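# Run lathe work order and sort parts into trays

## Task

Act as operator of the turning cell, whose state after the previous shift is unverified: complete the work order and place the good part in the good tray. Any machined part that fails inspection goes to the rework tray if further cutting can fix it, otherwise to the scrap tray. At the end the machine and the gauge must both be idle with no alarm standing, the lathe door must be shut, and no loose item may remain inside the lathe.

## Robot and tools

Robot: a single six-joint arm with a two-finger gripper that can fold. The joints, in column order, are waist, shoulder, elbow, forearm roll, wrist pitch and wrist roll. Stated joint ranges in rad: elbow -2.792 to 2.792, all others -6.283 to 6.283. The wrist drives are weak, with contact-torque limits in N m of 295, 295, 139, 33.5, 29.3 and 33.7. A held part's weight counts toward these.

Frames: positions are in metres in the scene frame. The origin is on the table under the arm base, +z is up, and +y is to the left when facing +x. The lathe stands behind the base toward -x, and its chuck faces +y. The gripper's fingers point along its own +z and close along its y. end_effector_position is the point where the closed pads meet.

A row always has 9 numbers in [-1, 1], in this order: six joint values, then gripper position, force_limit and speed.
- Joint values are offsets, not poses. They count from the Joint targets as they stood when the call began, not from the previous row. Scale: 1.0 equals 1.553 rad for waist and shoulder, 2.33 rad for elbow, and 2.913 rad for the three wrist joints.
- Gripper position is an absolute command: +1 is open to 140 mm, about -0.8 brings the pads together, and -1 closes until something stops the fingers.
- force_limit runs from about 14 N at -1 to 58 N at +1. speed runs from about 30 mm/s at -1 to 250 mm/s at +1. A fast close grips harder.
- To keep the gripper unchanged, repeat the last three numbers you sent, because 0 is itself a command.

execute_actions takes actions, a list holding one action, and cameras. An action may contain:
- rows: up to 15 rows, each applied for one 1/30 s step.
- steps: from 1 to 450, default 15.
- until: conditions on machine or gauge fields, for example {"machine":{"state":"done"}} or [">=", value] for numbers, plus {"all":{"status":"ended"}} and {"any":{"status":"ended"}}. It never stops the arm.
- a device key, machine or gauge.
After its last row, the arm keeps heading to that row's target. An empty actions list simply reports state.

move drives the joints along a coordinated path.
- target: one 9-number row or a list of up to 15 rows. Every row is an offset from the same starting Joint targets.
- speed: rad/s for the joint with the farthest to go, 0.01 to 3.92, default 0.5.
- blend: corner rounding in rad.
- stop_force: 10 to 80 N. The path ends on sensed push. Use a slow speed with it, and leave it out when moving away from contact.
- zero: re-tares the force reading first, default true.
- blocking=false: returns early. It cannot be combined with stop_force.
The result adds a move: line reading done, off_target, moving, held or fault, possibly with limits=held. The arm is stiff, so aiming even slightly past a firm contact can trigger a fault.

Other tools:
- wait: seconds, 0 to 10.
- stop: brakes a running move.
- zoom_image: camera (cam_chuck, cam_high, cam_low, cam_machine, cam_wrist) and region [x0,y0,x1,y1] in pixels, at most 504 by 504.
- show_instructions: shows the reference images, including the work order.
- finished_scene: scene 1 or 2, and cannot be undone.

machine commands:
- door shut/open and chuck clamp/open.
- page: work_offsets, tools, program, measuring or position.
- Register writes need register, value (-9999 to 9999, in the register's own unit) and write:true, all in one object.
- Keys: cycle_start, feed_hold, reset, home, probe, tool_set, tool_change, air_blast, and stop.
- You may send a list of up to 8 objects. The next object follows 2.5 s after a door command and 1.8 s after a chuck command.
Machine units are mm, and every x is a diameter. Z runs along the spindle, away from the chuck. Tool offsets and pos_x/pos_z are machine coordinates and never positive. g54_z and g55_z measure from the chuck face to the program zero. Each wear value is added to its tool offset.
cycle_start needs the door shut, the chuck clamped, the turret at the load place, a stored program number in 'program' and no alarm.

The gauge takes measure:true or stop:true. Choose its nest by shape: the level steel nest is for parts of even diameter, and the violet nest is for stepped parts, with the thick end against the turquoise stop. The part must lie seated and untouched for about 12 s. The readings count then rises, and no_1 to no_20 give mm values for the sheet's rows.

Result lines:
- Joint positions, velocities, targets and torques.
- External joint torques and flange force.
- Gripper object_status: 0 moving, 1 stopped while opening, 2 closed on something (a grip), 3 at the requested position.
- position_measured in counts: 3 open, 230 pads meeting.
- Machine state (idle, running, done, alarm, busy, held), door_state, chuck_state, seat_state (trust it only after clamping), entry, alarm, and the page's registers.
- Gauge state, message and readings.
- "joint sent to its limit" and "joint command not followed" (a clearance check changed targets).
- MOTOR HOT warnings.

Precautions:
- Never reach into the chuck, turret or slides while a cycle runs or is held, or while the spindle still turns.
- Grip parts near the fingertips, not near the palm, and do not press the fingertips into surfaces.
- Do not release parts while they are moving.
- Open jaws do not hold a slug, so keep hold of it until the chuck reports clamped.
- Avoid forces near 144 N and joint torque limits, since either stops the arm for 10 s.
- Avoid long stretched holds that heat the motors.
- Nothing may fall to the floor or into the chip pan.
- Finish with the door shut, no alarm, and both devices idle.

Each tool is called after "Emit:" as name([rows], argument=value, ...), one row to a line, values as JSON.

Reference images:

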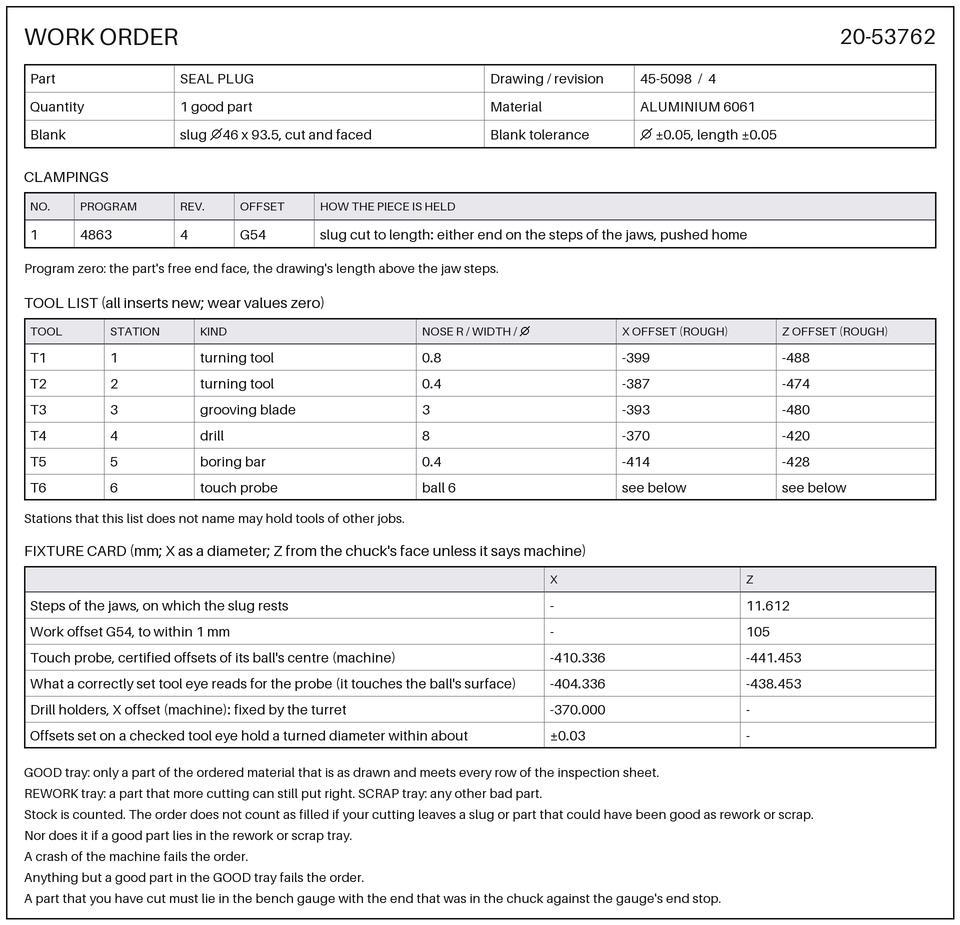

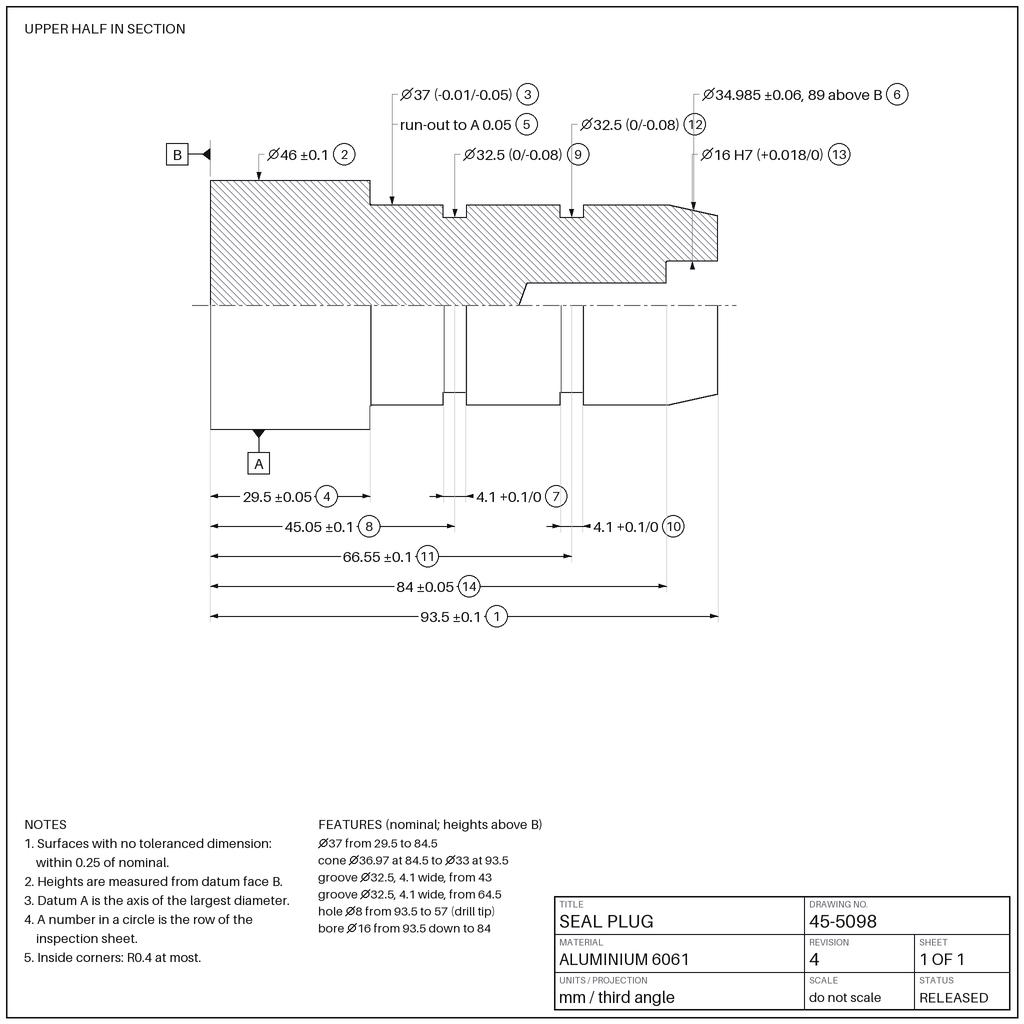

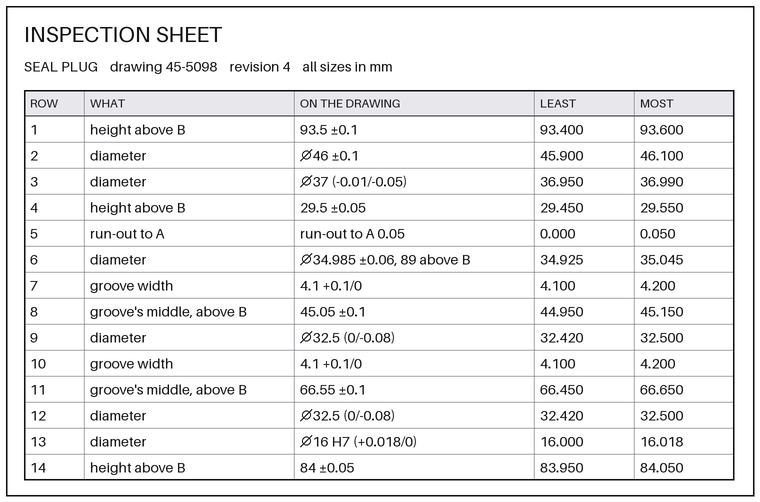

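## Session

Scene 1 done. Now scene 2.

Emit:
execute_actions([
  {"machine":[{"page":"program"}],"steps":15},
])

Emit:
execute_actions([
  {"machine":[{"page":"tools"}],"steps":15},
], cameras=[])

Emit:
execute_actions([
  {"machine":[{"page":"measuring"}],"steps":15},
], cameras=[])

Emit:
execute_actions([
  {"machine":[{"page":"work_offsets"}],"steps":15},
], cameras=[])

Scene clock: 0.70 s.
end_effector_position=(+0.4306, -0.0583, +0.4704) position_measured=3 object_status=3 end_effector_quat_wxyz=(+0.009, -0.655, +0.756, -0.010)
Joint positions: [-0.25 -0.211 1.886 3.142 -1.442 -0.068]
Joint velocities: within noise
Joint torques (N m): [-0.08 -19.62 -41.43 -4.35 0.19 0.31]
External joint torques (N m): [0.06 0.25 -0.32 0.04 -0.11 -0.31]
Flange force (N): [0.6 -0.8 -0.7]
Joint targets: [-0.250 -0.211 1.886 3.142 -1.442 -0.068]
Tool commands: gripper/position=+1.0 gripper/force_limit=+1.0 gripper/speed=+1.0
machine.program: program=+4863 tool_call=+1 tool_in_place=+0 program_revision=+4 program_offset=+54 load_peak=+0 stored1_number=+8411 stored1_revision=+3 stored2_number=+3185 stored2_revision=+5 stored3_number=+4863 stored3_revision=+4 stored4_number=+0 stored4_revision=+0 cycles=+1
machine: state=done door_state=shut chuck_state=clamped seat_state=home door_answer=taken chuck_answer=taken page=program entry=no_entry entries=0 alarm=no_alarm queue=done queue_left=0
gauge: readings=0

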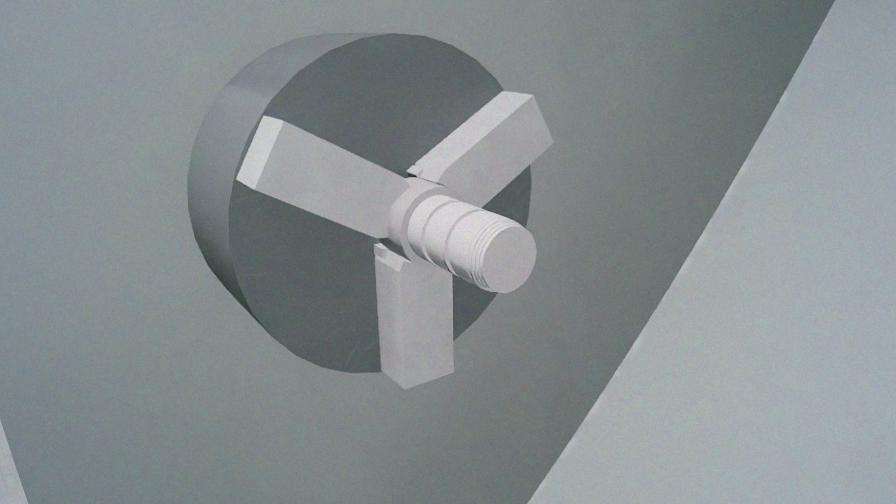

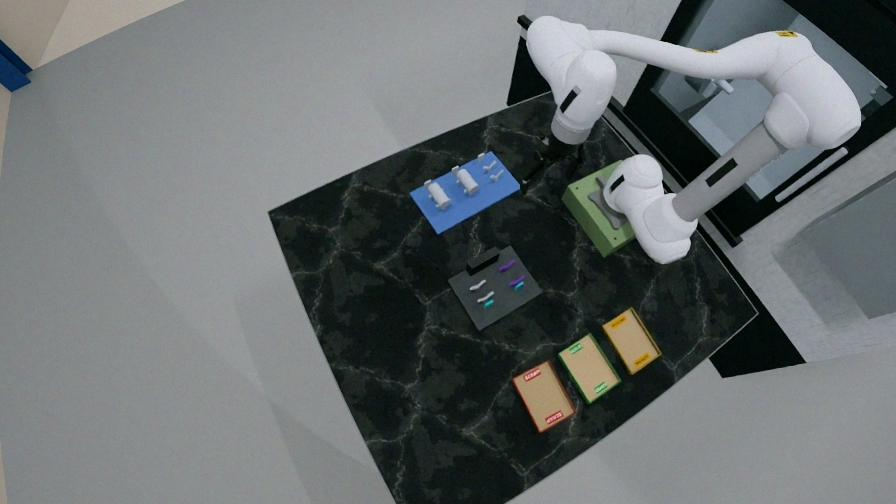

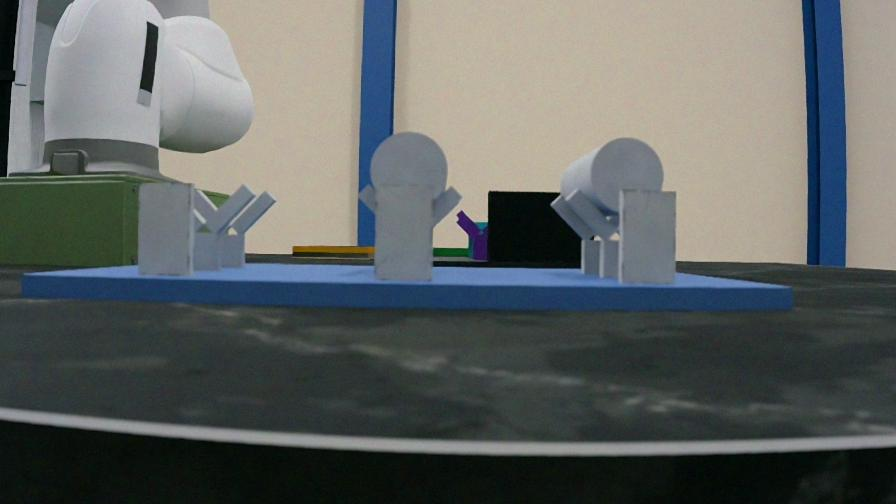

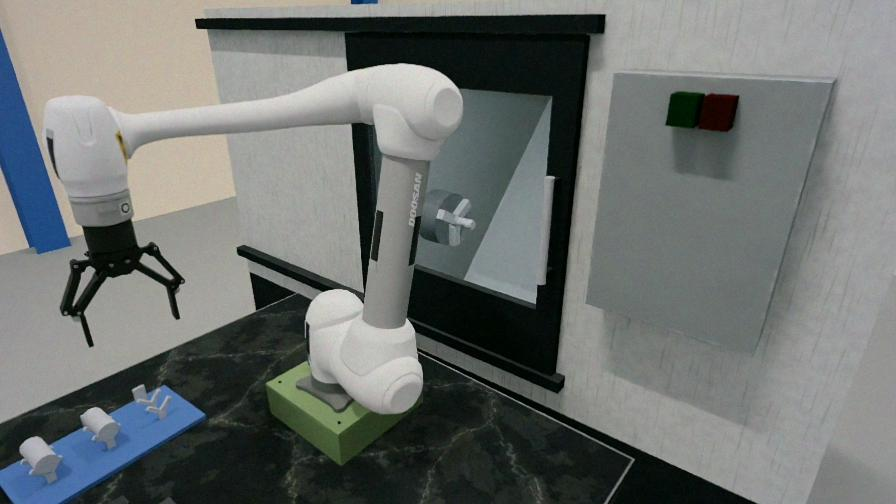

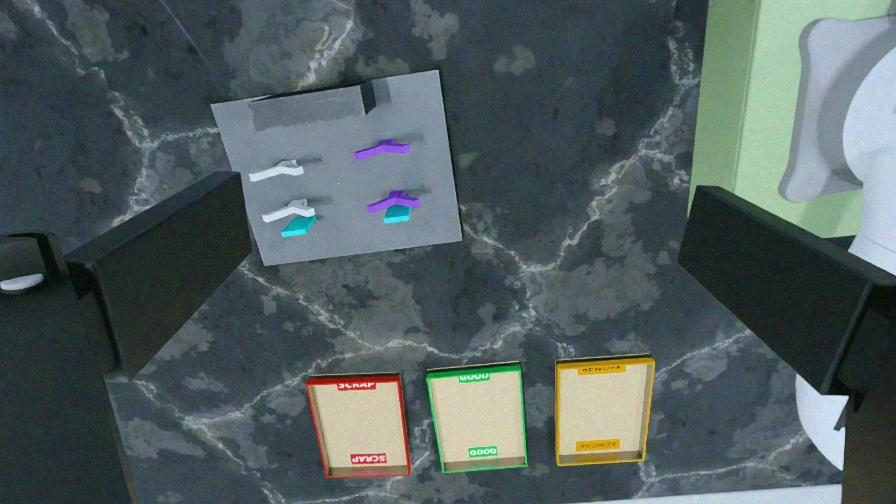

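Scene clock: 1.40 s.
end_effector_position=(+0.4306, -0.0583, +0.4704) position_measured=3 object_status=3 end_effector_quat_wxyz=(+0.009, -0.655, +0.756, -0.010)
Joint positions: [-0.25 -0.211 1.886 3.142 -1.442 -0.068]
Joint velocities: within noise
Joint torques (N m): [-0.85 -19.01 -41.15 -4.16 0.23 0.29]
External joint torques (N m): [0.83 -0.65 -0.53 -0.14 -0.16 -0.29]
Flange force (N): [-1.3 0.4 -1.3]
Joint targets: [-0.250 -0.211 1.886 3.142 -1.442 -0.068]
Tool commands: gripper/position=+1.0 gripper/force_limit=+1.0 gripper/speed=+1.0
machine.tools: t1_x=-399.000 t1_x_wear=+0.000 t1_z=-487.643 t1_z_wear=+0.000 t1_radius=+0.800 t1_station=+1.000 t2_x=-387.282 t2_x_wear=+0.000 t2_z=-473.604 t2_z_wear=+0.000 t2_radius=+0.400 t2_station=+2.000 t3_x=-393.296 t3_x_wear=+0.000 t3_z=-479.558 t3_z_wear=+0.000 t3_radius=+0.000 t3_station=+3.000 t4_x=-370.000 t4_x_wear=+0.000 t4_z=-420.019 t4_z_wear=+0.000 t4_radius=+0.000 t4_station=+4.000 t5_x=-414.426 t5_x_wear=+0.000 t5_z=-428.288 t5_z_wear=+0.000 t5_radius=+0.400 t5_station=+5.000 t6_x=-410.336 t6_x_wear=+0.000 t6_z=-441.453 t6_z_wear=+0.000 t6_radius=+3.000 t6_station=+6.000
machine: state=done door_state=shut chuck_state=clamped seat_state=home door_answer=taken chuck_answer=taken page=tools entry=no_entry entries=0 alarm=no_alarm queue=done queue_left=0
gauge: readings=0
No camera images: "cameras" was empty.

Scene clock: 2.10 s.
end_effector_position=(+0.4306, -0.0583, +0.4704) position_measured=3 object_status=3 end_effector_quat_wxyz=(+0.009, -0.655, +0.756, -0.010)
Joint positions: [-0.25 -0.211 1.886 3.142 -1.442 -0.068]
Joint velocities: within noise
Joint torques (N m): [-0.01 -19.05 -41.18 -4.26 0.13 0.31]
External joint torques (N m): [0.07 -1.31 -0.76 -0.07 -0.06 -0.31]
Flange force (N): [0.6 1.3 -1.6]
Joint targets: [-0.250 -0.211 1.886 3.142 -1.442 -0.068]
Tool commands: gripper/position=+1.0 gripper/force_limit=+1.0 gripper/speed=+1.0
machine.measuring: probe_x=+0.000 probe_z=+0.000 probe_move_x=+0.000 probe_move_z=+0.000 probe_radius=+2.992 eye_x=+59.616 eye_z=+150.440 probe_touched=+0 probe_found_x=+0.000 probe_found_z=+0.000 set_x=+0.000 set_z=+0.000
machine: state=done door_state=shut chuck_state=clamped seat_state=home door_answer=taken chuck_answer=taken page=measuring entry=no_entry entries=0 alarm=no_alarm queue=done queue_left=0
gauge: readings=0
No camera images: "cameras" was empty.

Scene clock: 2.80 s.
end_effector_position=(+0.4306, -0.0583, +0.4704) position_measured=3 object_status=3 end_effector_quat_wxyz=(+0.009, -0.655, +0.756, -0.010)
Joint positions: [-0.25 -0.211 1.886 3.142 -1.442 -0.068]
Joint velocities: within noise
Joint torques (N m): [-0.27 -18.9 -41.13 -4.23 0.23 0.28]
External joint torques (N m): [0.29 -0.9 -0.56 -0.08 -0.16 -0.28]
Flange force (N): [0.0 0.8 -1.4]
Joint targets: [-0.250 -0.211 1.886 3.142 -1.442 -0.068]
Tool commands: gripper/position=+1.0 gripper/force_limit=+1.0 gripper/speed=+1.0
machine.work_offsets: g54_z=+105.112 g55_z=+0.000
machine: state=done door_state=shut chuck_state=clamped seat_state=home door_answer=taken chuck_answer=taken page=work_offsets entry=no_entry entries=0 alarm=no_alarm queue=done queue_left=0
gauge: readings=0
No camera images: "cameras" was empty.

Emit:
zoom_image(camera="cam_chuck", region=[340, 130, 600, 330])

Scaled by 1.938.

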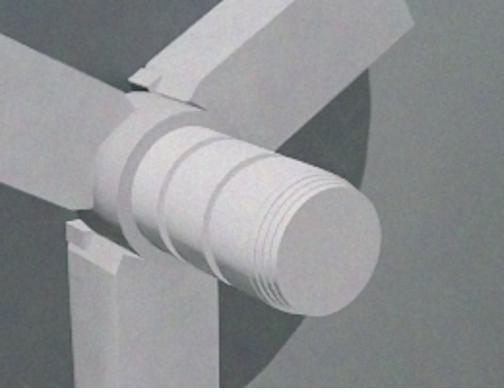

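Emit:
execute_actions([
  {"machine":[{"page":"measuring"},{"register":"tool_call","value":6,"write":true},{"tool_change":true},{"tool_set":true}],"steps":450,"until":{"machine":{"queue":["!=","running"]}}},
], cameras=[])

Emit:
execute_actions([
  {"machine":[{"register":"probe_x","value":25,"write":true},{"register":"probe_z","value":125,"write":true},{"register":"probe_move_x","value":0,"write":true},{"register":"probe_move_z","value":-25,"write":true},{"probe":true}],"steps":450,"until":{"machine":{"queue":["!=","running"]}}},
], cameras=[])

Scene clock: 26.70 s.
end_effector_position=(+0.4306, -0.0583, +0.4704) position_measured=3 object_status=3 end_effector_quat_wxyz=(+0.009, -0.655, +0.756, -0.010)
Joint positions: [-0.25 -0.211 1.886 3.142 -1.442 -0.068]
Joint velocities: within noise
Joint torques (N m): [-0.78 -19.15 -40.98 -4.29 0.18 0.25]
External joint torques (N m): [0.75 -0.21 -0.64 -0.01 -0.11 -0.25]
Flange force (N): [-1.2 -0.5 -1.3]
Joint targets: [-0.250 -0.211 1.886 3.142 -1.442 -0.068]
Tool commands: gripper/position=+1.0 gripper/force_limit=+1.0 gripper/speed=+1.0
machine.measuring: probe_x=+0.000 probe_z=+0.000 probe_move_x=+0.000 probe_move_z=+0.000 probe_radius=+2.992 eye_x=+59.616 eye_z=+150.440 probe_touched=+0 probe_found_x=+0.000 probe_found_z=+0.000 set_x=+0.000 set_z=+0.000
machine: state=busy door_state=shut chuck_state=clamped seat_state=home door_answer=taken chuck_answer=taken page=measuring entry=taken entries=3 alarm=no_alarm queue=running queue_left=0
gauge: readings=0
No camera images: "cameras" was empty.

Scene clock: 26.97 s.
end_effector_position=(+0.4306, -0.0583, +0.4704) position_measured=3 object_status=3 end_effector_quat_wxyz=(+0.009, -0.655, +0.756, -0.010)
Joint positions: [-0.25 -0.211 1.886 3.142 -1.442 -0.068]
Joint velocities: within noise
Joint torques (N m): [-0.45 -18.76 -41.3 -4.3 0.21 0.2]
External joint torques (N m): [0.47 -1.21 -0.38 -0.01 -0.14 -0.2]
Flange force (N): [-0.6 1.5 -1.2]
Joint targets: [-0.250 -0.211 1.886 3.142 -1.442 -0.068]
Tool commands: gripper/position=+1.0 gripper/force_limit=+1.0 gripper/speed=+1.0
machine.measuring: probe_x=+0.000 probe_z=+0.000 probe_move_x=+0.000 probe_move_z=+0.000 probe_radius=+2.992 eye_x=+59.616 eye_z=+150.440 probe_touched=+0 probe_found_x=+0.000 probe_found_z=+0.000 set_x=+0.000 set_z=+0.000
machine: state=busy door_state=shut chuck_state=clamped seat_state=home door_answer=taken chuck_answer=taken page=measuring entry=refused_busy entries=4 alarm=no_alarm queue=dropped queue_left=0
gauge: readings=0
No camera images: "cameras" was empty.

Emit:
execute_actions([
  {"steps":450,"until":{"machine":{"state":["!=","busy"]}}},
], cameras=[])

Emit:
execute_actions([
  {"machine":[{"register":"probe_x","value":25,"write":true},{"register":"probe_z","value":125,"write":true},{"register":"probe_move_x","value":0,"write":true},{"register":"probe_move_z","value":-25,"write":true},{"probe":true}],"steps":450,"until":{"machine":{"queue":["!=","running"]}}},
], cameras=[])

Emit:
execute_actions([
  {"steps":450,"until":{"machine":{"queue":["!=","running"]}}},
], cameras=[])

Scene clock: 30.13 s.
end_effector_position=(+0.4306, -0.0583, +0.4704) position_measured=3 object_status=3 end_effector_quat_wxyz=(+0.009, -0.655, +0.756, -0.010)
Joint positions: [-0.25 -0.211 1.886 3.142 -1.442 -0.068]
Joint velocities: within noise
Joint torques (N m): [-0.8 -18.55 -41.31 -4.24 0.28 0.25]
External joint torques (N m): [0.78 -1.34 -0.47 -0.08 -0.21 -0.26]
Flange force (N): [-1.2 1.6 -1.4]
Joint targets: [-0.250 -0.211 1.886 3.142 -1.442 -0.068]
Tool commands: gripper/position=+1.0 gripper/force_limit=+1.0 gripper/speed=+1.0
machine.measuring: probe_x=+0.000 probe_z=+0.000 probe_move_x=+0.000 probe_move_z=+0.000 probe_radius=+2.992 eye_x=+59.616 eye_z=+150.440 probe_touched=+0 probe_found_x=+0.000 probe_found_z=+0.000 set_x=-404.344 set_z=-438.452
machine: state=done door_state=shut chuck_state=clamped seat_state=home door_answer=taken chuck_answer=taken page=measuring entry=refused_busy entries=4 alarm=no_alarm queue=dropped queue_left=0
gauge: readings=0
No camera images: "cameras" was empty.

Scene clock: 37.90 s.
end_effector_position=(+0.4306, -0.0583, +0.4704) position_measured=3 object_status=3 end_effector_quat_wxyz=(+0.009, -0.655, +0.756, -0.010)
Joint positions: [-0.25 -0.211 1.886 3.142 -1.442 -0.068]
Joint velocities: within noise
Joint torques (N m): [0.01 -18.81 -41.16 -4.25 0.19 0.23]
External joint torques (N m): [-0.07 -0.87 -0.38 -0.05 -0.13 -0.23]
Flange force (N): [0.7 1.0 -1.1]
Joint targets: [-0.250 -0.211 1.886 3.142 -1.442 -0.068]
Tool commands: gripper/position=+1.0 gripper/force_limit=+1.0 gripper/speed=+1.0
machine.measuring: probe_x=+25.000 probe_z=+125.000 probe_move_x=+0.000 probe_move_z=-25.000 probe_radius=+2.992 eye_x=+59.616 eye_z=+150.440 probe_touched=+1 probe_found_x=+25.000 probe_found_z=+105.128 set_x=-404.344 set_z=-438.452
machine: state=done door_state=shut chuck_state=clamped seat_state=home door_answer=taken chuck_answer=taken page=measuring entry=taken entries=9 alarm=no_alarm queue=done queue_left=0
gauge: readings=0
No camera images: "cameras" was empty.

Scene clock: 38.13 s.
end_effector_position=(+0.4306, -0.0583, +0.4704) position_measured=3 object_status=3 end_effector_quat_wxyz=(+0.009, -0.655, +0.756, -0.010)
Joint positions: [-0.25 -0.211 1.886 3.142 -1.442 -0.068]
Joint velocities: within noise
Joint torques (N m): [-0.14 -18.87 -41.08 -4.25 0.14 0.16]
External joint torques (N m): [0.15 -1.05 -0.7 -0.06 -0.07 -0.16]
Flange force (N): [0.0 0.9 -1.5]
Joint targets: [-0.250 -0.211 1.886 3.142 -1.442 -0.068]
Tool commands: gripper/position=+1.0 gripper/force_limit=+1.0 gripper/speed=+1.0
machine.measuring: probe_x=+25.000 probe_z=+125.000 probe_move_x=+0.000 probe_move_z=-25.000 probe_radius=+2.992 eye_x=+59.616 eye_z=+150.440 probe_touched=+1 probe_found_x=+25.000 probe_found_z=+105.128 set_x=-404.344 set_z=-438.452
machine: state=done door_state=shut chuck_state=clamped seat_state=home door_answer=taken chuck_answer=taken page=measuring entry=taken entries=9 alarm=no_alarm queue=done queue_left=0
gauge: readings=0
No camera images: "cameras" was empty.

Emit:
execute_actions([
  {"machine":[{"register":"probe_x","value":62,"write":true},{"register":"probe_move_z","value":0,"write":true},{"register":"probe_move_x","value":-36,"write":true},{"register":"probe_z","value":70,"write":true},{"probe":true}],"steps":450,"until":{"machine":{"queue":["!=","running"]}}},
], cameras=[])

Emit:
execute_actions([
  {"machine":[{"register":"probe_z","value":50,"write":true},{"probe":true}],"steps":450,"until":{"machine":{"queue":["!=","running"]}}},
], cameras=[])

Emit:
execute_actions([
  {"machine":[{"register":"tool_call","value":1,"write":true},{"tool_change":true},{"tool_set":true}],"steps":450,"until":{"machine":{"queue":["!=","running"]}}},
], cameras=[])

Emit:
execute_actions([
  {"steps":450,"until":{"machine":{"queue":["!=","running"]}}},
], cameras=[])

Emit:
execute_actions([
  {"machine":[{"register":"tool_call","value":2,"write":true},{"tool_change":true},{"tool_set":true}],"steps":450,"until":{"machine":{"queue":["!=","running"]}}},
], cameras=[])

Emit:
execute_actions([
  {"steps":450,"until":{"machine":{"queue":["!=","running"]}}},
], cameras=[])

Emit:
execute_actions([
  {"machine":[{"register":"tool_call","value":3,"write":true},{"tool_change":true},{"tool_set":true}],"steps":450,"until":{"machine":{"queue":["!=","running"]}}},
], cameras=[])

Emit:
execute_actions([
  {"steps":450,"until":{"machine":{"queue":["!=","running"]}}},
], cameras=[])

Emit:
execute_actions([
  {"machine":[{"register":"tool_call","value":4,"write":true},{"tool_change":true},{"tool_set":true}],"steps":450,"until":{"machine":{"queue":["!=","running"]}}},
], cameras=[])

Emit:
execute_actions([
  {"steps":450,"until":{"machine":{"queue":["!=","running"]}}},
], cameras=[])

Emit:
execute_actions([
  {"machine":[{"register":"tool_call","value":5,"write":true},{"tool_change":true},{"tool_set":true}],"steps":450,"until":{"machine":{"queue":["!=","running"]}}},
], cameras=[])

Emit:
execute_actions([
  {"steps":450,"until":{"machine":{"queue":["!=","running"]}}},
], cameras=[])

Scene clock: 55.50 s.
end_effector_position=(+0.4306, -0.0583, +0.4704) position_measured=3 object_status=3 end_effector_quat_wxyz=(+0.009, -0.655, +0.756, -0.010)
Joint positions: [-0.25 -0.211 1.886 3.142 -1.442 -0.068]
Joint velocities: within noise
Joint torques (N m): [-0.13 -19.73 -41.37 -4.19 0.21 0.25]
External joint torques (N m): [0.14 -0.22 -0.4 -0.13 -0.14 -0.25]
Flange force (N): [0.3 -0.1 -1.0]
Joint targets: [-0.250 -0.211 1.886 3.142 -1.442 -0.068]
Tool commands: gripper/position=+1.0 gripper/force_limit=+1.0 gripper/speed=+1.0
machine.measuring: probe_x=+62.000 probe_z=+70.000 probe_move_x=-36.000 probe_move_z=+0.000 probe_radius=+2.992 eye_x=+59.616 eye_z=+150.440 probe_touched=+1 probe_found_x=+36.976 probe_found_z=+70.000 set_x=-404.344 set_z=-438.452
machine: state=done door_state=shut chuck_state=clamped seat_state=home door_answer=taken chuck_answer=taken page=measuring entry=taken entries=14 alarm=no_alarm queue=done queue_left=0
gauge: readings=0
No camera images: "cameras" was empty.

Scene clock: 61.83 s.
end_effector_position=(+0.4306, -0.0583, +0.4704) position_measured=3 object_status=3 end_effector_quat_wxyz=(+0.009, -0.655, +0.756, -0.010)
Joint positions: [-0.25 -0.211 1.886 3.142 -1.442 -0.068]
Joint velocities: within noise
Joint torques (N m): [-0.12 -19.07 -41.58 -4.21 0.22 0.21]
External joint torques (N m): [0.18 -0.66 -0.21 -0.11 -0.15 -0.21]
Flange force (N): [0.1 0.9 -0.7]
Joint targets: [-0.250 -0.211 1.886 3.142 -1.442 -0.068]
Tool commands: gripper/position=+1.0 gripper/force_limit=+1.0 gripper/speed=+1.0
machine.measuring: probe_x=+62.000 probe_z=+50.000 probe_move_x=-36.000 probe_move_z=+0.000 probe_radius=+2.992 eye_x=+59.616 eye_z=+150.440 probe_touched=+1 probe_found_x=+36.973 probe_found_z=+50.000 set_x=-404.344 set_z=-438.452
machine: state=done door_state=shut chuck_state=clamped seat_state=home door_answer=taken chuck_answer=taken page=measuring entry=taken entries=16 alarm=no_alarm queue=done queue_left=0
gauge: readings=0
No camera images: "cameras" was empty.

Scene clock: 77.03 s.
end_effector_position=(+0.4306, -0.0583, +0.4704) position_measured=3 object_status=3 end_effector_quat_wxyz=(+0.009, -0.655, +0.756, -0.010)
Joint positions: [-0.25 -0.211 1.886 3.142 -1.442 -0.068]
Joint velocities: within noise
Joint torques (N m): [-0.23 -19.41 -41 -4.19 0.22 0.22]
External joint torques (N m): [0.24 -0.61 -0.73 -0.13 -0.16 -0.23]
Flange force (N): [0.0 0.1 -1.6]
Joint targets: [-0.250 -0.211 1.886 3.142 -1.442 -0.068]
Tool commands: gripper/position=+1.0 gripper/force_limit=+1.0 gripper/speed=+1.0
machine.measuring: probe_x=+62.000 probe_z=+50.000 probe_move_x=-36.000 probe_move_z=+0.000 probe_radius=+2.992 eye_x=+59.616 eye_z=+150.440 probe_touched=+1 probe_found_x=+36.973 probe_found_z=+50.000 set_x=-404.344 set_z=-438.452
machine: state=busy door_state=shut chuck_state=clamped seat_state=home door_answer=taken chuck_answer=taken page=measuring entry=taken entries=19 alarm=no_alarm queue=running queue_left=0
gauge: readings=0
No camera images: "cameras" was empty.

Scene clock: 80.73 s.
end_effector_position=(+0.4306, -0.0583, +0.4704) position_measured=3 object_status=3 end_effector_quat_wxyz=(+0.009, -0.655, +0.756, -0.010)
Joint positions: [-0.25 -0.211 1.886 3.142 -1.442 -0.068]
Joint velocities: within noise
Joint torques (N m): [-0.42 -19.57 -41.01 -4.25 0.16 0.33]
External joint torques (N m): [0.38 0.02 -0.52 -0.05 -0.09 -0.33]
Flange force (N): [-0.1 -0.7 -1.0]
Joint targets: [-0.250 -0.211 1.886 3.142 -1.442 -0.068]
Tool commands: gripper/position=+1.0 gripper/force_limit=+1.0 gripper/speed=+1.0
machine.measuring: probe_x=+62.000 probe_z=+50.000 probe_move_x=-36.000 probe_move_z=+0.000 probe_radius=+2.992 eye_x=+59.616 eye_z=+150.440 probe_touched=+1 probe_found_x=+36.973 probe_found_z=+50.000 set_x=-399.002 set_z=-487.646
machine: state=done door_state=shut chuck_state=clamped seat_state=home door_answer=taken chuck_answer=taken page=measuring entry=taken entries=19 alarm=no_alarm queue=done queue_left=0
gauge: readings=0
No camera images: "cameras" was empty.

Scene clock: 95.93 s.
end_effector_position=(+0.4306, -0.0583, +0.4704) position_measured=3 object_status=3 end_effector_quat_wxyz=(+0.009, -0.655, +0.756, -0.010)
Joint positions: [-0.25 -0.211 1.886 3.142 -1.442 -0.068]
Joint velocities: within noise
Joint torques (N m): [-1.05 -18.6 -41.13 -4.24 0.14 0.24]
External joint torques (N m): [1.03 -1.46 -0.64 -0.09 -0.08 -0.24]
Flange force (N): [-1.8 1.5 -1.5]
Joint targets: [-0.250 -0.211 1.886 3.142 -1.442 -0.068]
Tool commands: gripper/position=+1.0 gripper/force_limit=+1.0 gripper/speed=+1.0
machine.measuring: probe_x=+62.000 probe_z=+50.000 probe_move_x=-36.000 probe_move_z=+0.000 probe_radius=+2.992 eye_x=+59.616 eye_z=+150.440 probe_touched=+1 probe_found_x=+36.973 probe_found_z=+50.000 set_x=-399.002 set_z=-487.646
machine: state=busy door_state=shut chuck_state=clamped seat_state=home door_answer=taken chuck_answer=taken page=measuring entry=taken entries=22 alarm=no_alarm queue=running queue_left=0
gauge: readings=0
No camera images: "cameras" was empty.

Scene clock: 99.23 s.
end_effector_position=(+0.4306, -0.0583, +0.4704) position_measured=3 object_status=3 end_effector_quat_wxyz=(+0.009, -0.655, +0.756, -0.010)
Joint positions: [-0.25 -0.211 1.886 3.142 -1.442 -0.068]
Joint velocities: within noise
Joint torques (N m): [-0.03 -19.42 -41.38 -4.29 0.11 0.17]
External joint torques (N m): [-0.02 0 -0.24 -0.01 -0.03 -0.17]
Flange force (N): [0.4 -0.3 -0.5]
Joint targets: [-0.250 -0.211 1.886 3.142 -1.442 -0.068]
Tool commands: gripper/position=+1.0 gripper/force_limit=+1.0 gripper/speed=+1.0
machine.measuring: probe_x=+62.000 probe_z=+50.000 probe_move_x=-36.000 probe_move_z=+0.000 probe_radius=+2.992 eye_x=+59.616 eye_z=+150.440 probe_touched=+1 probe_found_x=+36.973 probe_found_z=+50.000 set_x=-387.287 set_z=-473.608
machine: state=done door_state=shut chuck_state=clamped seat_state=home door_answer=taken chuck_answer=taken page=measuring entry=taken entries=22 alarm=no_alarm queue=done queue_left=0
gauge: readings=0
No camera images: "cameras" was empty.

Scene clock: 114.43 s.
end_effector_position=(+0.4306, -0.0583, +0.4704) position_measured=3 object_status=3 end_effector_quat_wxyz=(+0.009, -0.655, +0.756, -0.010)
Joint positions: [-0.25 -0.211 1.886 3.142 -1.442 -0.068]
Joint velocities: within noise
Joint torques (N m): [-0.26 -19.33 -41.1 -4.21 0.15 0.17]
External joint torques (N m): [0.35 -0.58 -0.57 -0.09 -0.08 -0.17]
Flange force (N): [-0.4 0.2 -1.2]
Joint targets: [-0.250 -0.211 1.886 3.142 -1.442 -0.068]
Tool commands: gripper/position=+1.0 gripper/force_limit=+1.0 gripper/speed=+1.0
machine.measuring: probe_x=+62.000 probe_z=+50.000 probe_move_x=-36.000 probe_move_z=+0.000 probe_radius=+2.992 eye_x=+59.616 eye_z=+150.440 probe_touched=+1 probe_found_x=+36.973 probe_found_z=+50.000 set_x=-387.287 set_z=-473.608
machine: state=busy door_state=shut chuck_state=clamped seat_state=home door_answer=taken chuck_answer=taken page=measuring entry=taken entries=25 alarm=no_alarm queue=running queue_left=0
gauge: readings=0
No camera images: "cameras" was empty.

Scene clock: 117.90 s.
end_effector_position=(+0.4306, -0.0583, +0.4704) position_measured=3 object_status=3 end_effector_quat_wxyz=(+0.009, -0.655, +0.756, -0.010)
Joint positions: [-0.25 -0.211 1.886 3.142 -1.442 -0.068]
Joint velocities: within noise
Joint torques (N m): [-0.03 -19.77 -41.3 -4.3 0.27 0.21]
External joint torques (N m): [-0.08 -0.41 -0.48 -0.03 -0.2 -0.21]
Flange force (N): [0.7 0.2 -1.2]
Joint targets: [-0.250 -0.211 1.886 3.142 -1.442 -0.068]
Tool commands: gripper/position=+1.0 gripper/force_limit=+1.0 gripper/speed=+1.0
machine.measuring: probe_x=+62.000 probe_z=+50.000 probe_move_x=-36.000 probe_move_z=+0.000 probe_radius=+2.992 eye_x=+59.616 eye_z=+150.440 probe_touched=+1 probe_found_x=+36.973 probe_found_z=+50.000 set_x=-393.290 set_z=-479.559
machine: state=done door_state=shut chuck_state=clamped seat_state=home door_answer=taken chuck_answer=taken page=measuring entry=taken entries=25 alarm=no_alarm queue=done queue_left=0
gauge: readings=0
No camera images: "cameras" was empty.

Scene clock: 133.10 s.
end_effector_position=(+0.4306, -0.0583, +0.4704) position_measured=3 object_status=3 end_effector_quat_wxyz=(+0.009, -0.655, +0.756, -0.010)
Joint positions: [-0.25 -0.211 1.886 3.142 -1.442 -0.068]
Joint velocities: within noise
Joint torques (N m): [0.02 -18.98 -41.11 -4.28 0.14 0.31]
External joint torques (N m): [-0.05 -0.91 -0.56 -0.02 -0.07 -0.31]
Flange force (N): [0.8 0.9 -1.2]
Joint targets: [-0.250 -0.211 1.886 3.142 -1.442 -0.068]
Tool commands: gripper/position=+1.0 gripper/force_limit=+1.0 gripper/speed=+1.0
machine.measuring: probe_x=+62.000 probe_z=+50.000 probe_move_x=-36.000 probe_move_z=+0.000 probe_radius=+2.992 eye_x=+59.616 eye_z=+150.440 probe_touched=+1 probe_found_x=+36.973 probe_found_z=+50.000 set_x=+0.000 set_z=-420.022
machine: state=done door_state=shut chuck_state=clamped seat_state=home door_answer=taken chuck_answer=taken page=measuring entry=taken entries=28 alarm=no_alarm queue=done queue_left=0
gauge: readings=0
No camera images: "cameras" was empty.

Scene clock: 133.33 s.
end_effector_position=(+0.4306, -0.0583, +0.4704) position_measured=3 object_status=3 end_effector_quat_wxyz=(+0.009, -0.655, +0.756, -0.010)
Joint positions: [-0.25 -0.211 1.886 3.142 -1.442 -0.068]
Joint velocities: within noise
Joint torques (N m): [-0.43 -19.01 -41.33 -4.29 0.17 0.25]
External joint torques (N m): [0.34 -0.99 -0.55 -0.04 -0.1 -0.25]
Flange force (N): [-0.2 1.0 -1.3]
Joint targets: [-0.250 -0.211 1.886 3.142 -1.442 -0.068]
Tool commands: gripper/position=+1.0 gripper/force_limit=+1.0 gripper/speed=+1.0
machine.measuring: probe_x=+62.000 probe_z=+50.000 probe_move_x=-36.000 probe_move_z=+0.000 probe_radius=+2.992 eye_x=+59.616 eye_z=+150.440 probe_touched=+1 probe_found_x=+36.973 probe_found_z=+50.000 set_x=+0.000 set_z=-420.022
machine: state=done door_state=shut chuck_state=clamped seat_state=home door_answer=taken chuck_answer=taken page=measuring entry=taken entries=28 alarm=no_alarm queue=done queue_left=0
gauge: readings=0
No camera images: "cameras" was empty.

Scene clock: 148.53 s.
end_effector_position=(+0.4306, -0.0583, +0.4704) position_measured=3 object_status=3 end_effector_quat_wxyz=(+0.009, -0.655, +0.756, -0.010)
Joint positions: [-0.25 -0.211 1.886 3.142 -1.442 -0.068]
Joint velocities: within noise
Joint torques (N m): [-0.38 -19.53 -41.26 -4.18 0.21 0.3]
External joint torques (N m): [0.36 -0.44 -0.51 -0.14 -0.14 -0.3]
Flange force (N): [-0.1 0.1 -1.2]
Joint targets: [-0.250 -0.211 1.886 3.142 -1.442 -0.068]
Tool commands: gripper/position=+1.0 gripper/force_limit=+1.0 gripper/speed=+1.0
machine.measuring: probe_x=+62.000 probe_z=+50.000 probe_move_x=-36.000 probe_move_z=+0.000 probe_radius=+2.992 eye_x=+59.616 eye_z=+150.440 probe_touched=+1 probe_found_x=+36.973 probe_found_z=+50.000 set_x=+0.000 set_z=-420.022
machine: state=busy door_state=shut chuck_state=clamped seat_state=home door_answer=taken chuck_answer=taken page=measuring entry=taken entries=31 alarm=no_alarm queue=running queue_left=0
gauge: readings=0
No camera images: "cameras" was empty.

Scene clock: 150.87 s.
end_effector_position=(+0.4306, -0.0583, +0.4704) position_measured=3 object_status=3 end_effector_quat_wxyz=(+0.009, -0.655, +0.756, -0.010)
Joint positions: [-0.25 -0.211 1.886 3.142 -1.442 -0.068]
Joint velocities: within noise
Joint torques (N m): [-0.16 -18.96 -41.3 -4.27 0.15 0.27]
External joint torques (N m): [0.17 -0.5 -0.35 -0.04 -0.07 -0.27]
Flange force (N): [0.2 0.4 -0.8]
Joint targets: [-0.250 -0.211 1.886 3.142 -1.442 -0.068]
Tool commands: gripper/position=+1.0 gripper/force_limit=+1.0 gripper/speed=+1.0
machine.measuring: probe_x=+62.000 probe_z=+50.000 probe_move_x=-36.000 probe_move_z=+0.000 probe_radius=+2.992 eye_x=+59.616 eye_z=+150.440 probe_touched=+1 probe_found_x=+36.973 probe_found_z=+50.000 set_x=-414.430 set_z=-428.293
machine: state=done door_state=shut chuck_state=clamped seat_state=home door_answer=taken chuck_answer=taken page=measuring entry=taken entries=31 alarm=no_alarm queue=done queue_left=0
gauge: readings=0
No camera images: "cameras" was empty.

Emit:
execute_actions([
  {"machine":[{"register":"tool_call","value":6,"write":true},{"tool_change":true},{"register":"probe_x","value":8,"write":true},{"register":"probe_z","value":122,"write":true},{"register":"probe_move_x","value":0,"write":true},{"register":"probe_move_z","value":-29,"write":true},{"probe":true}],"steps":450,"until":{"machine":{"queue":["!=","running"]}}},
], cameras=[])

Emit:
execute_actions([
  {"steps":450,"until":{"machine":{"queue":["!=","running"]}}},
], cameras=[])

Scene clock: 170.87 s.
end_effector_position=(+0.4306, -0.0583, +0.4704) position_measured=3 object_status=3 end_effector_quat_wxyz=(+0.009, -0.655, +0.756, -0.010)
Joint positions: [-0.25 -0.211 1.886 3.142 -1.442 -0.068]
Joint velocities: within noise
Joint torques (N m): [-0.32 -18.97 -41.05 -4.26 0.14 0.2]
External joint torques (N m): [0.38 -1.4 -0.78 -0.06 -0.07 -0.2]
Flange force (N): [-0.4 1.3 -1.7]
Joint targets: [-0.250 -0.211 1.886 3.142 -1.442 -0.068]
Tool commands: gripper/position=+1.0 gripper/force_limit=+1.0 gripper/speed=+1.0
machine.measuring: probe_x=+8.000 probe_z=+122.000 probe_move_x=+0.000 probe_move_z=-29.000 probe_radius=+2.992 eye_x=+59.616 eye_z=+150.440 probe_touched=+1 probe_found_x=+8.000 probe_found_z=+95.421 set_x=-414.430 set_z=-428.293
machine: state=done door_state=shut chuck_state=clamped seat_state=home door_answer=taken chuck_answer=taken page=measuring entry=taken entries=38 alarm=no_alarm queue=done queue_left=0
gauge: readings=0
No camera images: "cameras" was empty.

Scene clock: 171.10 s.
end_effector_position=(+0.4306, -0.0583, +0.4704) position_measured=3 object_status=3 end_effector_quat_wxyz=(+0.009, -0.655, +0.756, -0.010)
Joint positions: [-0.25 -0.211 1.886 3.142 -1.442 -0.068]
Joint velocities: within noise
Joint torques (N m): [-0.19 -19.37 -41.27 -4.27 0.23 0.27]
External joint torques (N m): [0.2 -0.56 -0.59 -0.06 -0.16 -0.27]
Flange force (N): [0.2 0.2 -1.4]
Joint targets: [-0.250 -0.211 1.886 3.142 -1.442 -0.068]
Tool commands: gripper/position=+1.0 gripper/force_limit=+1.0 gripper/speed=+1.0
machine.measuring: probe_x=+8.000 probe_z=+122.000 probe_move_x=+0.000 probe_move_z=-29.000 probe_radius=+2.992 eye_x=+59.616 eye_z=+150.440 probe_touched=+1 probe_found_x=+8.000 probe_found_z=+95.421 set_x=-414.430 set_z=-428.293
machine: state=done door_state=shut chuck_state=clamped seat_state=home door_answer=taken chuck_answer=taken page=measuring entry=taken entries=38 alarm=no_alarm queue=done queue_left=0
gauge: readings=0
No camera images: "cameras" was empty.

Emit:
execute_actions([
  {"machine":[{"register":"probe_x","value":9.6,"write":true},{"probe":true}],"steps":450,"until":{"machine":{"queue":["!=","running"]}}},
], cameras=[])

Emit:
execute_actions([
  {"machine":[{"register":"probe_x","value":62,"write":true},{"register":"probe_z","value":98,"write":true},{"register":"probe_move_z","value":0,"write":true},{"register":"probe_move_x","value":-36,"write":true},{"probe":true}],"steps":450,"until":{"machine":{"queue":["!=","running"]}}},
], cameras=[])

Emit:
execute_actions([
  {"machine":[{"register":"probe_z","value":37,"write":true},{"probe":true}],"steps":450,"until":{"machine":{"queue":["!=","running"]}}},
], cameras=[])

Scene clock: 185.40 s.
end_effector_position=(+0.4306, -0.0583, +0.4704) position_measured=3 object_status=3 end_effector_quat_wxyz=(+0.009, -0.655, +0.756, -0.010)
Joint positions: [-0.25 -0.211 1.886 3.142 -1.442 -0.068]
Joint velocities: within noise
Joint torques (N m): [-0.82 -19.55 -41.43 -4.33 0.09 0.22]
External joint torques (N m): [0.88 -0.33 -0.31 0.02 -0.02 -0.23]
Flange force (N): [-1.5 0.0 -0.6]
Joint targets: [-0.250 -0.211 1.886 3.142 -1.442 -0.068]
Tool commands: gripper/position=+1.0 gripper/force_limit=+1.0 gripper/speed=+1.0
machine.measuring: probe_x=+9.600 probe_z=+122.000 probe_move_x=+0.000 probe_move_z=-29.000 probe_radius=+2.992 eye_x=+59.616 eye_z=+150.440 probe_touched=+1 probe_found_x=+9.600 probe_found_z=+95.421 set_x=-414.430 set_z=-428.293
machine: state=done door_state=shut chuck_state=clamped seat_state=home door_answer=taken chuck_answer=taken page=measuring entry=taken entries=40 alarm=no_alarm queue=done queue_left=0
gauge: readings=0
No camera images: "cameras" was empty.

Scene clock: 192.13 s.
end_effector_position=(+0.4306, -0.0583, +0.4704) position_measured=3 object_status=3 end_effector_quat_wxyz=(+0.009, -0.655, +0.756, -0.010)
Joint positions: [-0.25 -0.211 1.886 3.142 -1.442 -0.068]
Joint velocities: within noise
Joint torques (N m): [-0.72 -19.49 -41.19 -4.26 0.19 0.22]
External joint torques (N m): [0.74 -0.35 -0.62 -0.06 -0.12 -0.23]
Flange force (N): [-1.2 -0.3 -1.3]
Joint targets: [-0.250 -0.211 1.886 3.142 -1.442 -0.068]
Tool commands: gripper/position=+1.0 gripper/force_limit=+1.0 gripper/speed=+1.0
machine.measuring: probe_x=+62.000 probe_z=+98.000 probe_move_x=-36.000 probe_move_z=+0.000 probe_radius=+2.992 eye_x=+59.616 eye_z=+150.440 probe_touched=+1 probe_found_x=+36.198 probe_found_z=+98.000 set_x=-414.430 set_z=-428.293
machine: state=done door_state=shut chuck_state=clamped seat_state=home door_answer=taken chuck_answer=taken page=measuring entry=taken entries=45 alarm=no_alarm queue=done queue_left=0
gauge: readings=0
No camera images: "cameras" was empty.

Scene clock: 197.93 s.
end_effector_position=(+0.4306, -0.0583, +0.4704) position_measured=3 object_status=3 end_effector_quat_wxyz=(+0.009, -0.655, +0.756, -0.010)
Joint positions: [-0.25 -0.211 1.886 3.142 -1.442 -0.068]
Joint velocities: within noise
Joint torques (N m): [0.61 -19.02 -41.5 -4.25 0.25 0.28]
External joint torques (N m): [-0.66 -0.44 0.01 -0.04 -0.18 -0.28]
Flange force (N): [2.2 1.0 -0.4]
Joint targets: [-0.250 -0.211 1.886 3.142 -1.442 -0.068]
Tool commands: gripper/position=+1.0 gripper/force_limit=+1.0 gripper/speed=+1.0
machine.measuring: probe_x=+62.000 probe_z=+37.000 probe_move_x=-36.000 probe_move_z=+0.000 probe_radius=+2.992 eye_x=+59.616 eye_z=+150.440 probe_touched=+1 probe_found_x=+45.981 probe_found_z=+37.000 set_x=-414.430 set_z=-428.293
machine: state=done door_state=shut chuck_state=clamped seat_state=home door_answer=taken chuck_answer=taken page=measuring entry=taken entries=47 alarm=no_alarm queue=done queue_left=0
gauge: readings=0
No camera images: "cameras" was empty.

Emit:
execute_actions([
  {"machine":[{"home":true},{"door":"open"}],"steps":15},
], cameras=[])

Emit:
move(target=[-0.8886,-0.3149,0.1348,0,-0.0199,-0.114,1,0,-1], speed=0.9, cameras=[])

Emit:
move(target=[-0.9981,-0.2846,0.0288,0,0.0058,0.1373,1,0,-1], speed=0.9, cameras=["cam_machine"])

Scene clock: 216.37 s.
end_effector_position=(+0.4306, -0.0583, +0.4704) position_measured=3 object_status=3 end_effector_quat_wxyz=(+0.009, -0.655, +0.756, -0.010)
Joint positions: [-0.25 -0.211 1.886 3.142 -1.442 -0.068]
Joint velocities: within noise
Joint torques (N m): [-0.75 -18.97 -41.24 -4.29 0.19 0.27]
External joint torques (N m): [0.82 -1.08 -0.6 -0.03 -0.12 -0.27]
Flange force (N): [-1.3 1.0 -1.4]
Joint targets: [-0.250 -0.211 1.886 3.142 -1.442 -0.068]
Tool commands: gripper/position=+1.0 gripper/force_limit=+1.0 gripper/speed=+1.0
machine.measuring: probe_x=+62.000 probe_z=+37.000 probe_move_x=-36.000 probe_move_z=+0.000 probe_radius=+2.992 eye_x=+59.616 eye_z=+150.440 probe_touched=+1 probe_found_x=+45.981 probe_found_z=+37.000 set_x=-414.430 set_z=-428.293
machine: state=done door_state=between chuck_state=clamped seat_state=home door_answer=taken chuck_answer=taken page=measuring entry=taken entries=48 alarm=no_alarm queue=running queue_left=0
gauge: readings=0
No camera images: "cameras" was empty.

Scene clock: 218.40 s.
end_effector_position=(+0.0290, -0.2065, +0.4375) position_measured=3 object_status=3 end_effector_quat_wxyz=(-0.013, -0.188, +0.980, -0.068)
Joint positions: [-1.63 -0.7 2.2 3.142 -1.5 -0.4]
Joint velocities: within noise
Joint torques (N m): [-0.79 23.27 -42.13 -4.27 0.53 0.2]
External joint torques (N m): [0.76 1.04 -0.14 -0.06 -0.14 -0.21]
Flange force (N): [0.0 0.0 0.0]
Joint targets: [-1.630 -0.700 2.200 3.142 -1.500 -0.400]
machine.measuring: probe_x=+62.000 probe_z=+37.000 probe_move_x=-36.000 probe_move_z=+0.000 probe_radius=+2.992 eye_x=+59.616 eye_z=+150.440 probe_touched=+1 probe_found_x=+45.981 probe_found_z=+37.000 set_x=-414.430 set_z=-428.293
machine: state=done door_state=open chuck_state=clamped seat_state=home door_answer=taken chuck_answer=taken page=measuring entry=taken entries=48 alarm=no_alarm queue=running queue_left=0
gauge: readings=0
move: done
No camera images: "cameras" was empty.

Scene clock: 220.63 s.
end_effector_position=(-0.1108, -0.0353, +0.4653) position_measured=3 object_status=3 end_effector_quat_wxyz=(-0.186, +0.682, +0.683, -0.184)
Joint positions: [-3.18 -1.142 2.267 3.142 -1.483 0]
Joint velocities: within noise
Joint torques (N m): [0.61 53.85 -39.03 -3.83 1.53 0.16]
External joint torques (N m): [-0.46 0.75 -0.3 -0.11 -0.17 -0.18]
Flange force (N): [0.0 0.0 0.0]
Joint targets: [-3.181 -1.142 2.267 3.142 -1.483 0.000]
machine.measuring: probe_x=+62.000 probe_z=+37.000 probe_move_x=-36.000 probe_move_z=+0.000 probe_radius=+2.992 eye_x=+59.616 eye_z=+150.440 probe_touched=+1 probe_found_x=+45.981 probe_found_z=+37.000 set_x=-414.430 set_z=-428.293
machine: state=done door_state=open chuck_state=clamped seat_state=home door_answer=taken chuck_answer=taken page=measuring entry=taken entries=48 alarm=no_alarm queue=done queue_left=0
gauge: readings=0
move: done
Images, in order (width x height): cam_machine 896x504.

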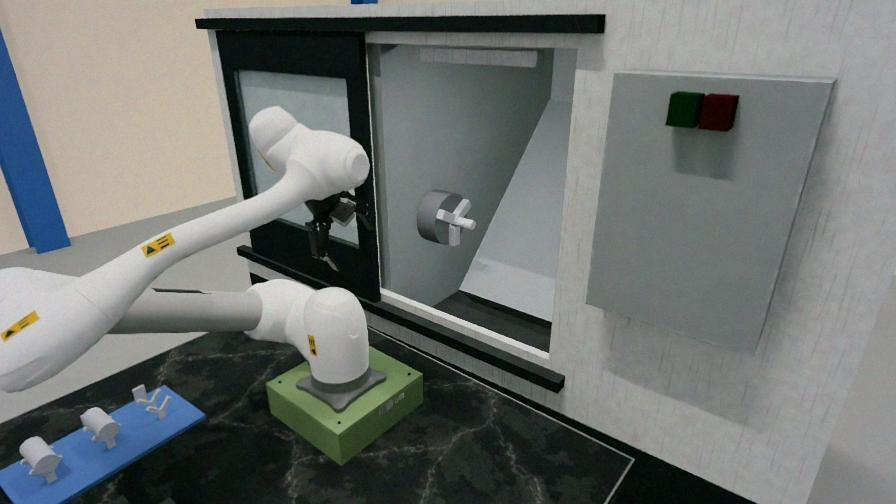

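Emit:
move([
  [-0.0614,0.9191,0.1115,-0.0352,0.9357,0.0113,1,0,-1],
  [0.2136,0.9965,0.0286,0.1231,0.9181,-0.0476,1,0,-1],
], speed=0.6, cameras=["cam_wrist","cam_chuck"])

Scene clock: 229.70 s.
end_effector_position=(-0.7603, -0.1833, +0.3053) position_measured=3 object_status=3 end_effector_quat_wxyz=(+0.500, -0.500, -0.502, +0.498)
Joint positions: [-2.849 0.406 2.334 3.5 1.191 -0.139]
Joint velocities: within noise
Joint torques (N m): [-0.45 -56.66 -16.61 -1.72 2.94 0.2]
External joint torques (N m): [0.54 -1.82 -0.67 -0.18 -0.27 -0.25]
Flange force (N): [-0.8 -4.6 -0.3]
Joint targets: [-2.849 0.406 2.334 3.500 1.191 -0.139]
machine.measuring: probe_x=+62.000 probe_z=+37.000 probe_move_x=-36.000 probe_move_z=+0.000 probe_radius=+2.992 eye_x=+59.616 eye_z=+150.440 probe_touched=+1 probe_found_x=+45.981 probe_found_z=+37.000 set_x=-414.430 set_z=-428.293
machine: state=done door_state=open chuck_state=clamped seat_state=home door_answer=taken chuck_answer=taken page=measuring entry=taken entries=48 alarm=no_alarm queue=done queue_left=0
gauge: readings=0
move: done
Images, in order (width x height): cam_chuck 896x504, cam_wrist 896x504.

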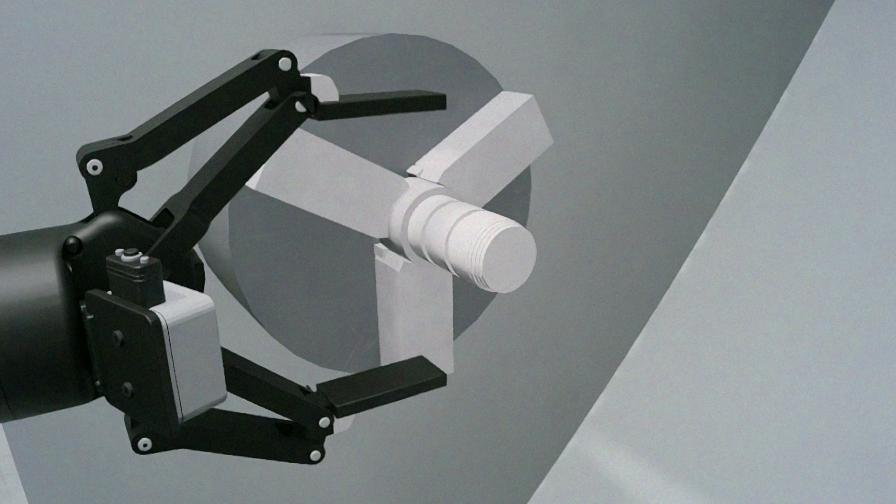

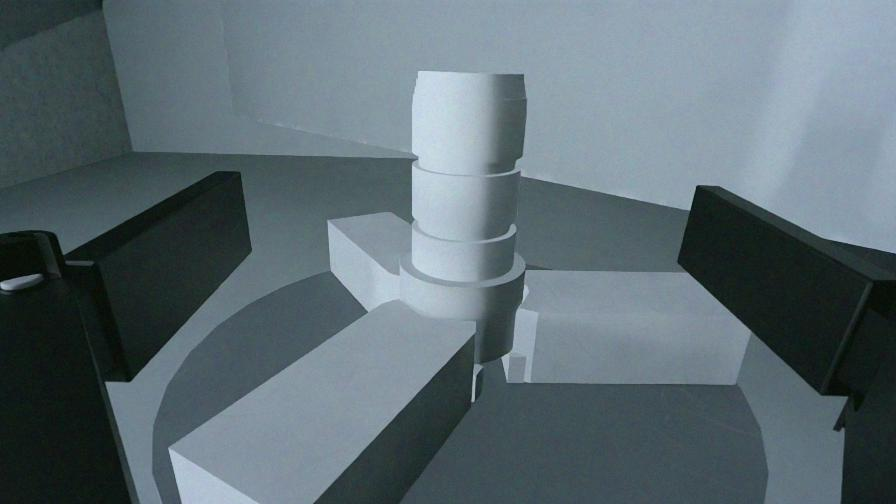

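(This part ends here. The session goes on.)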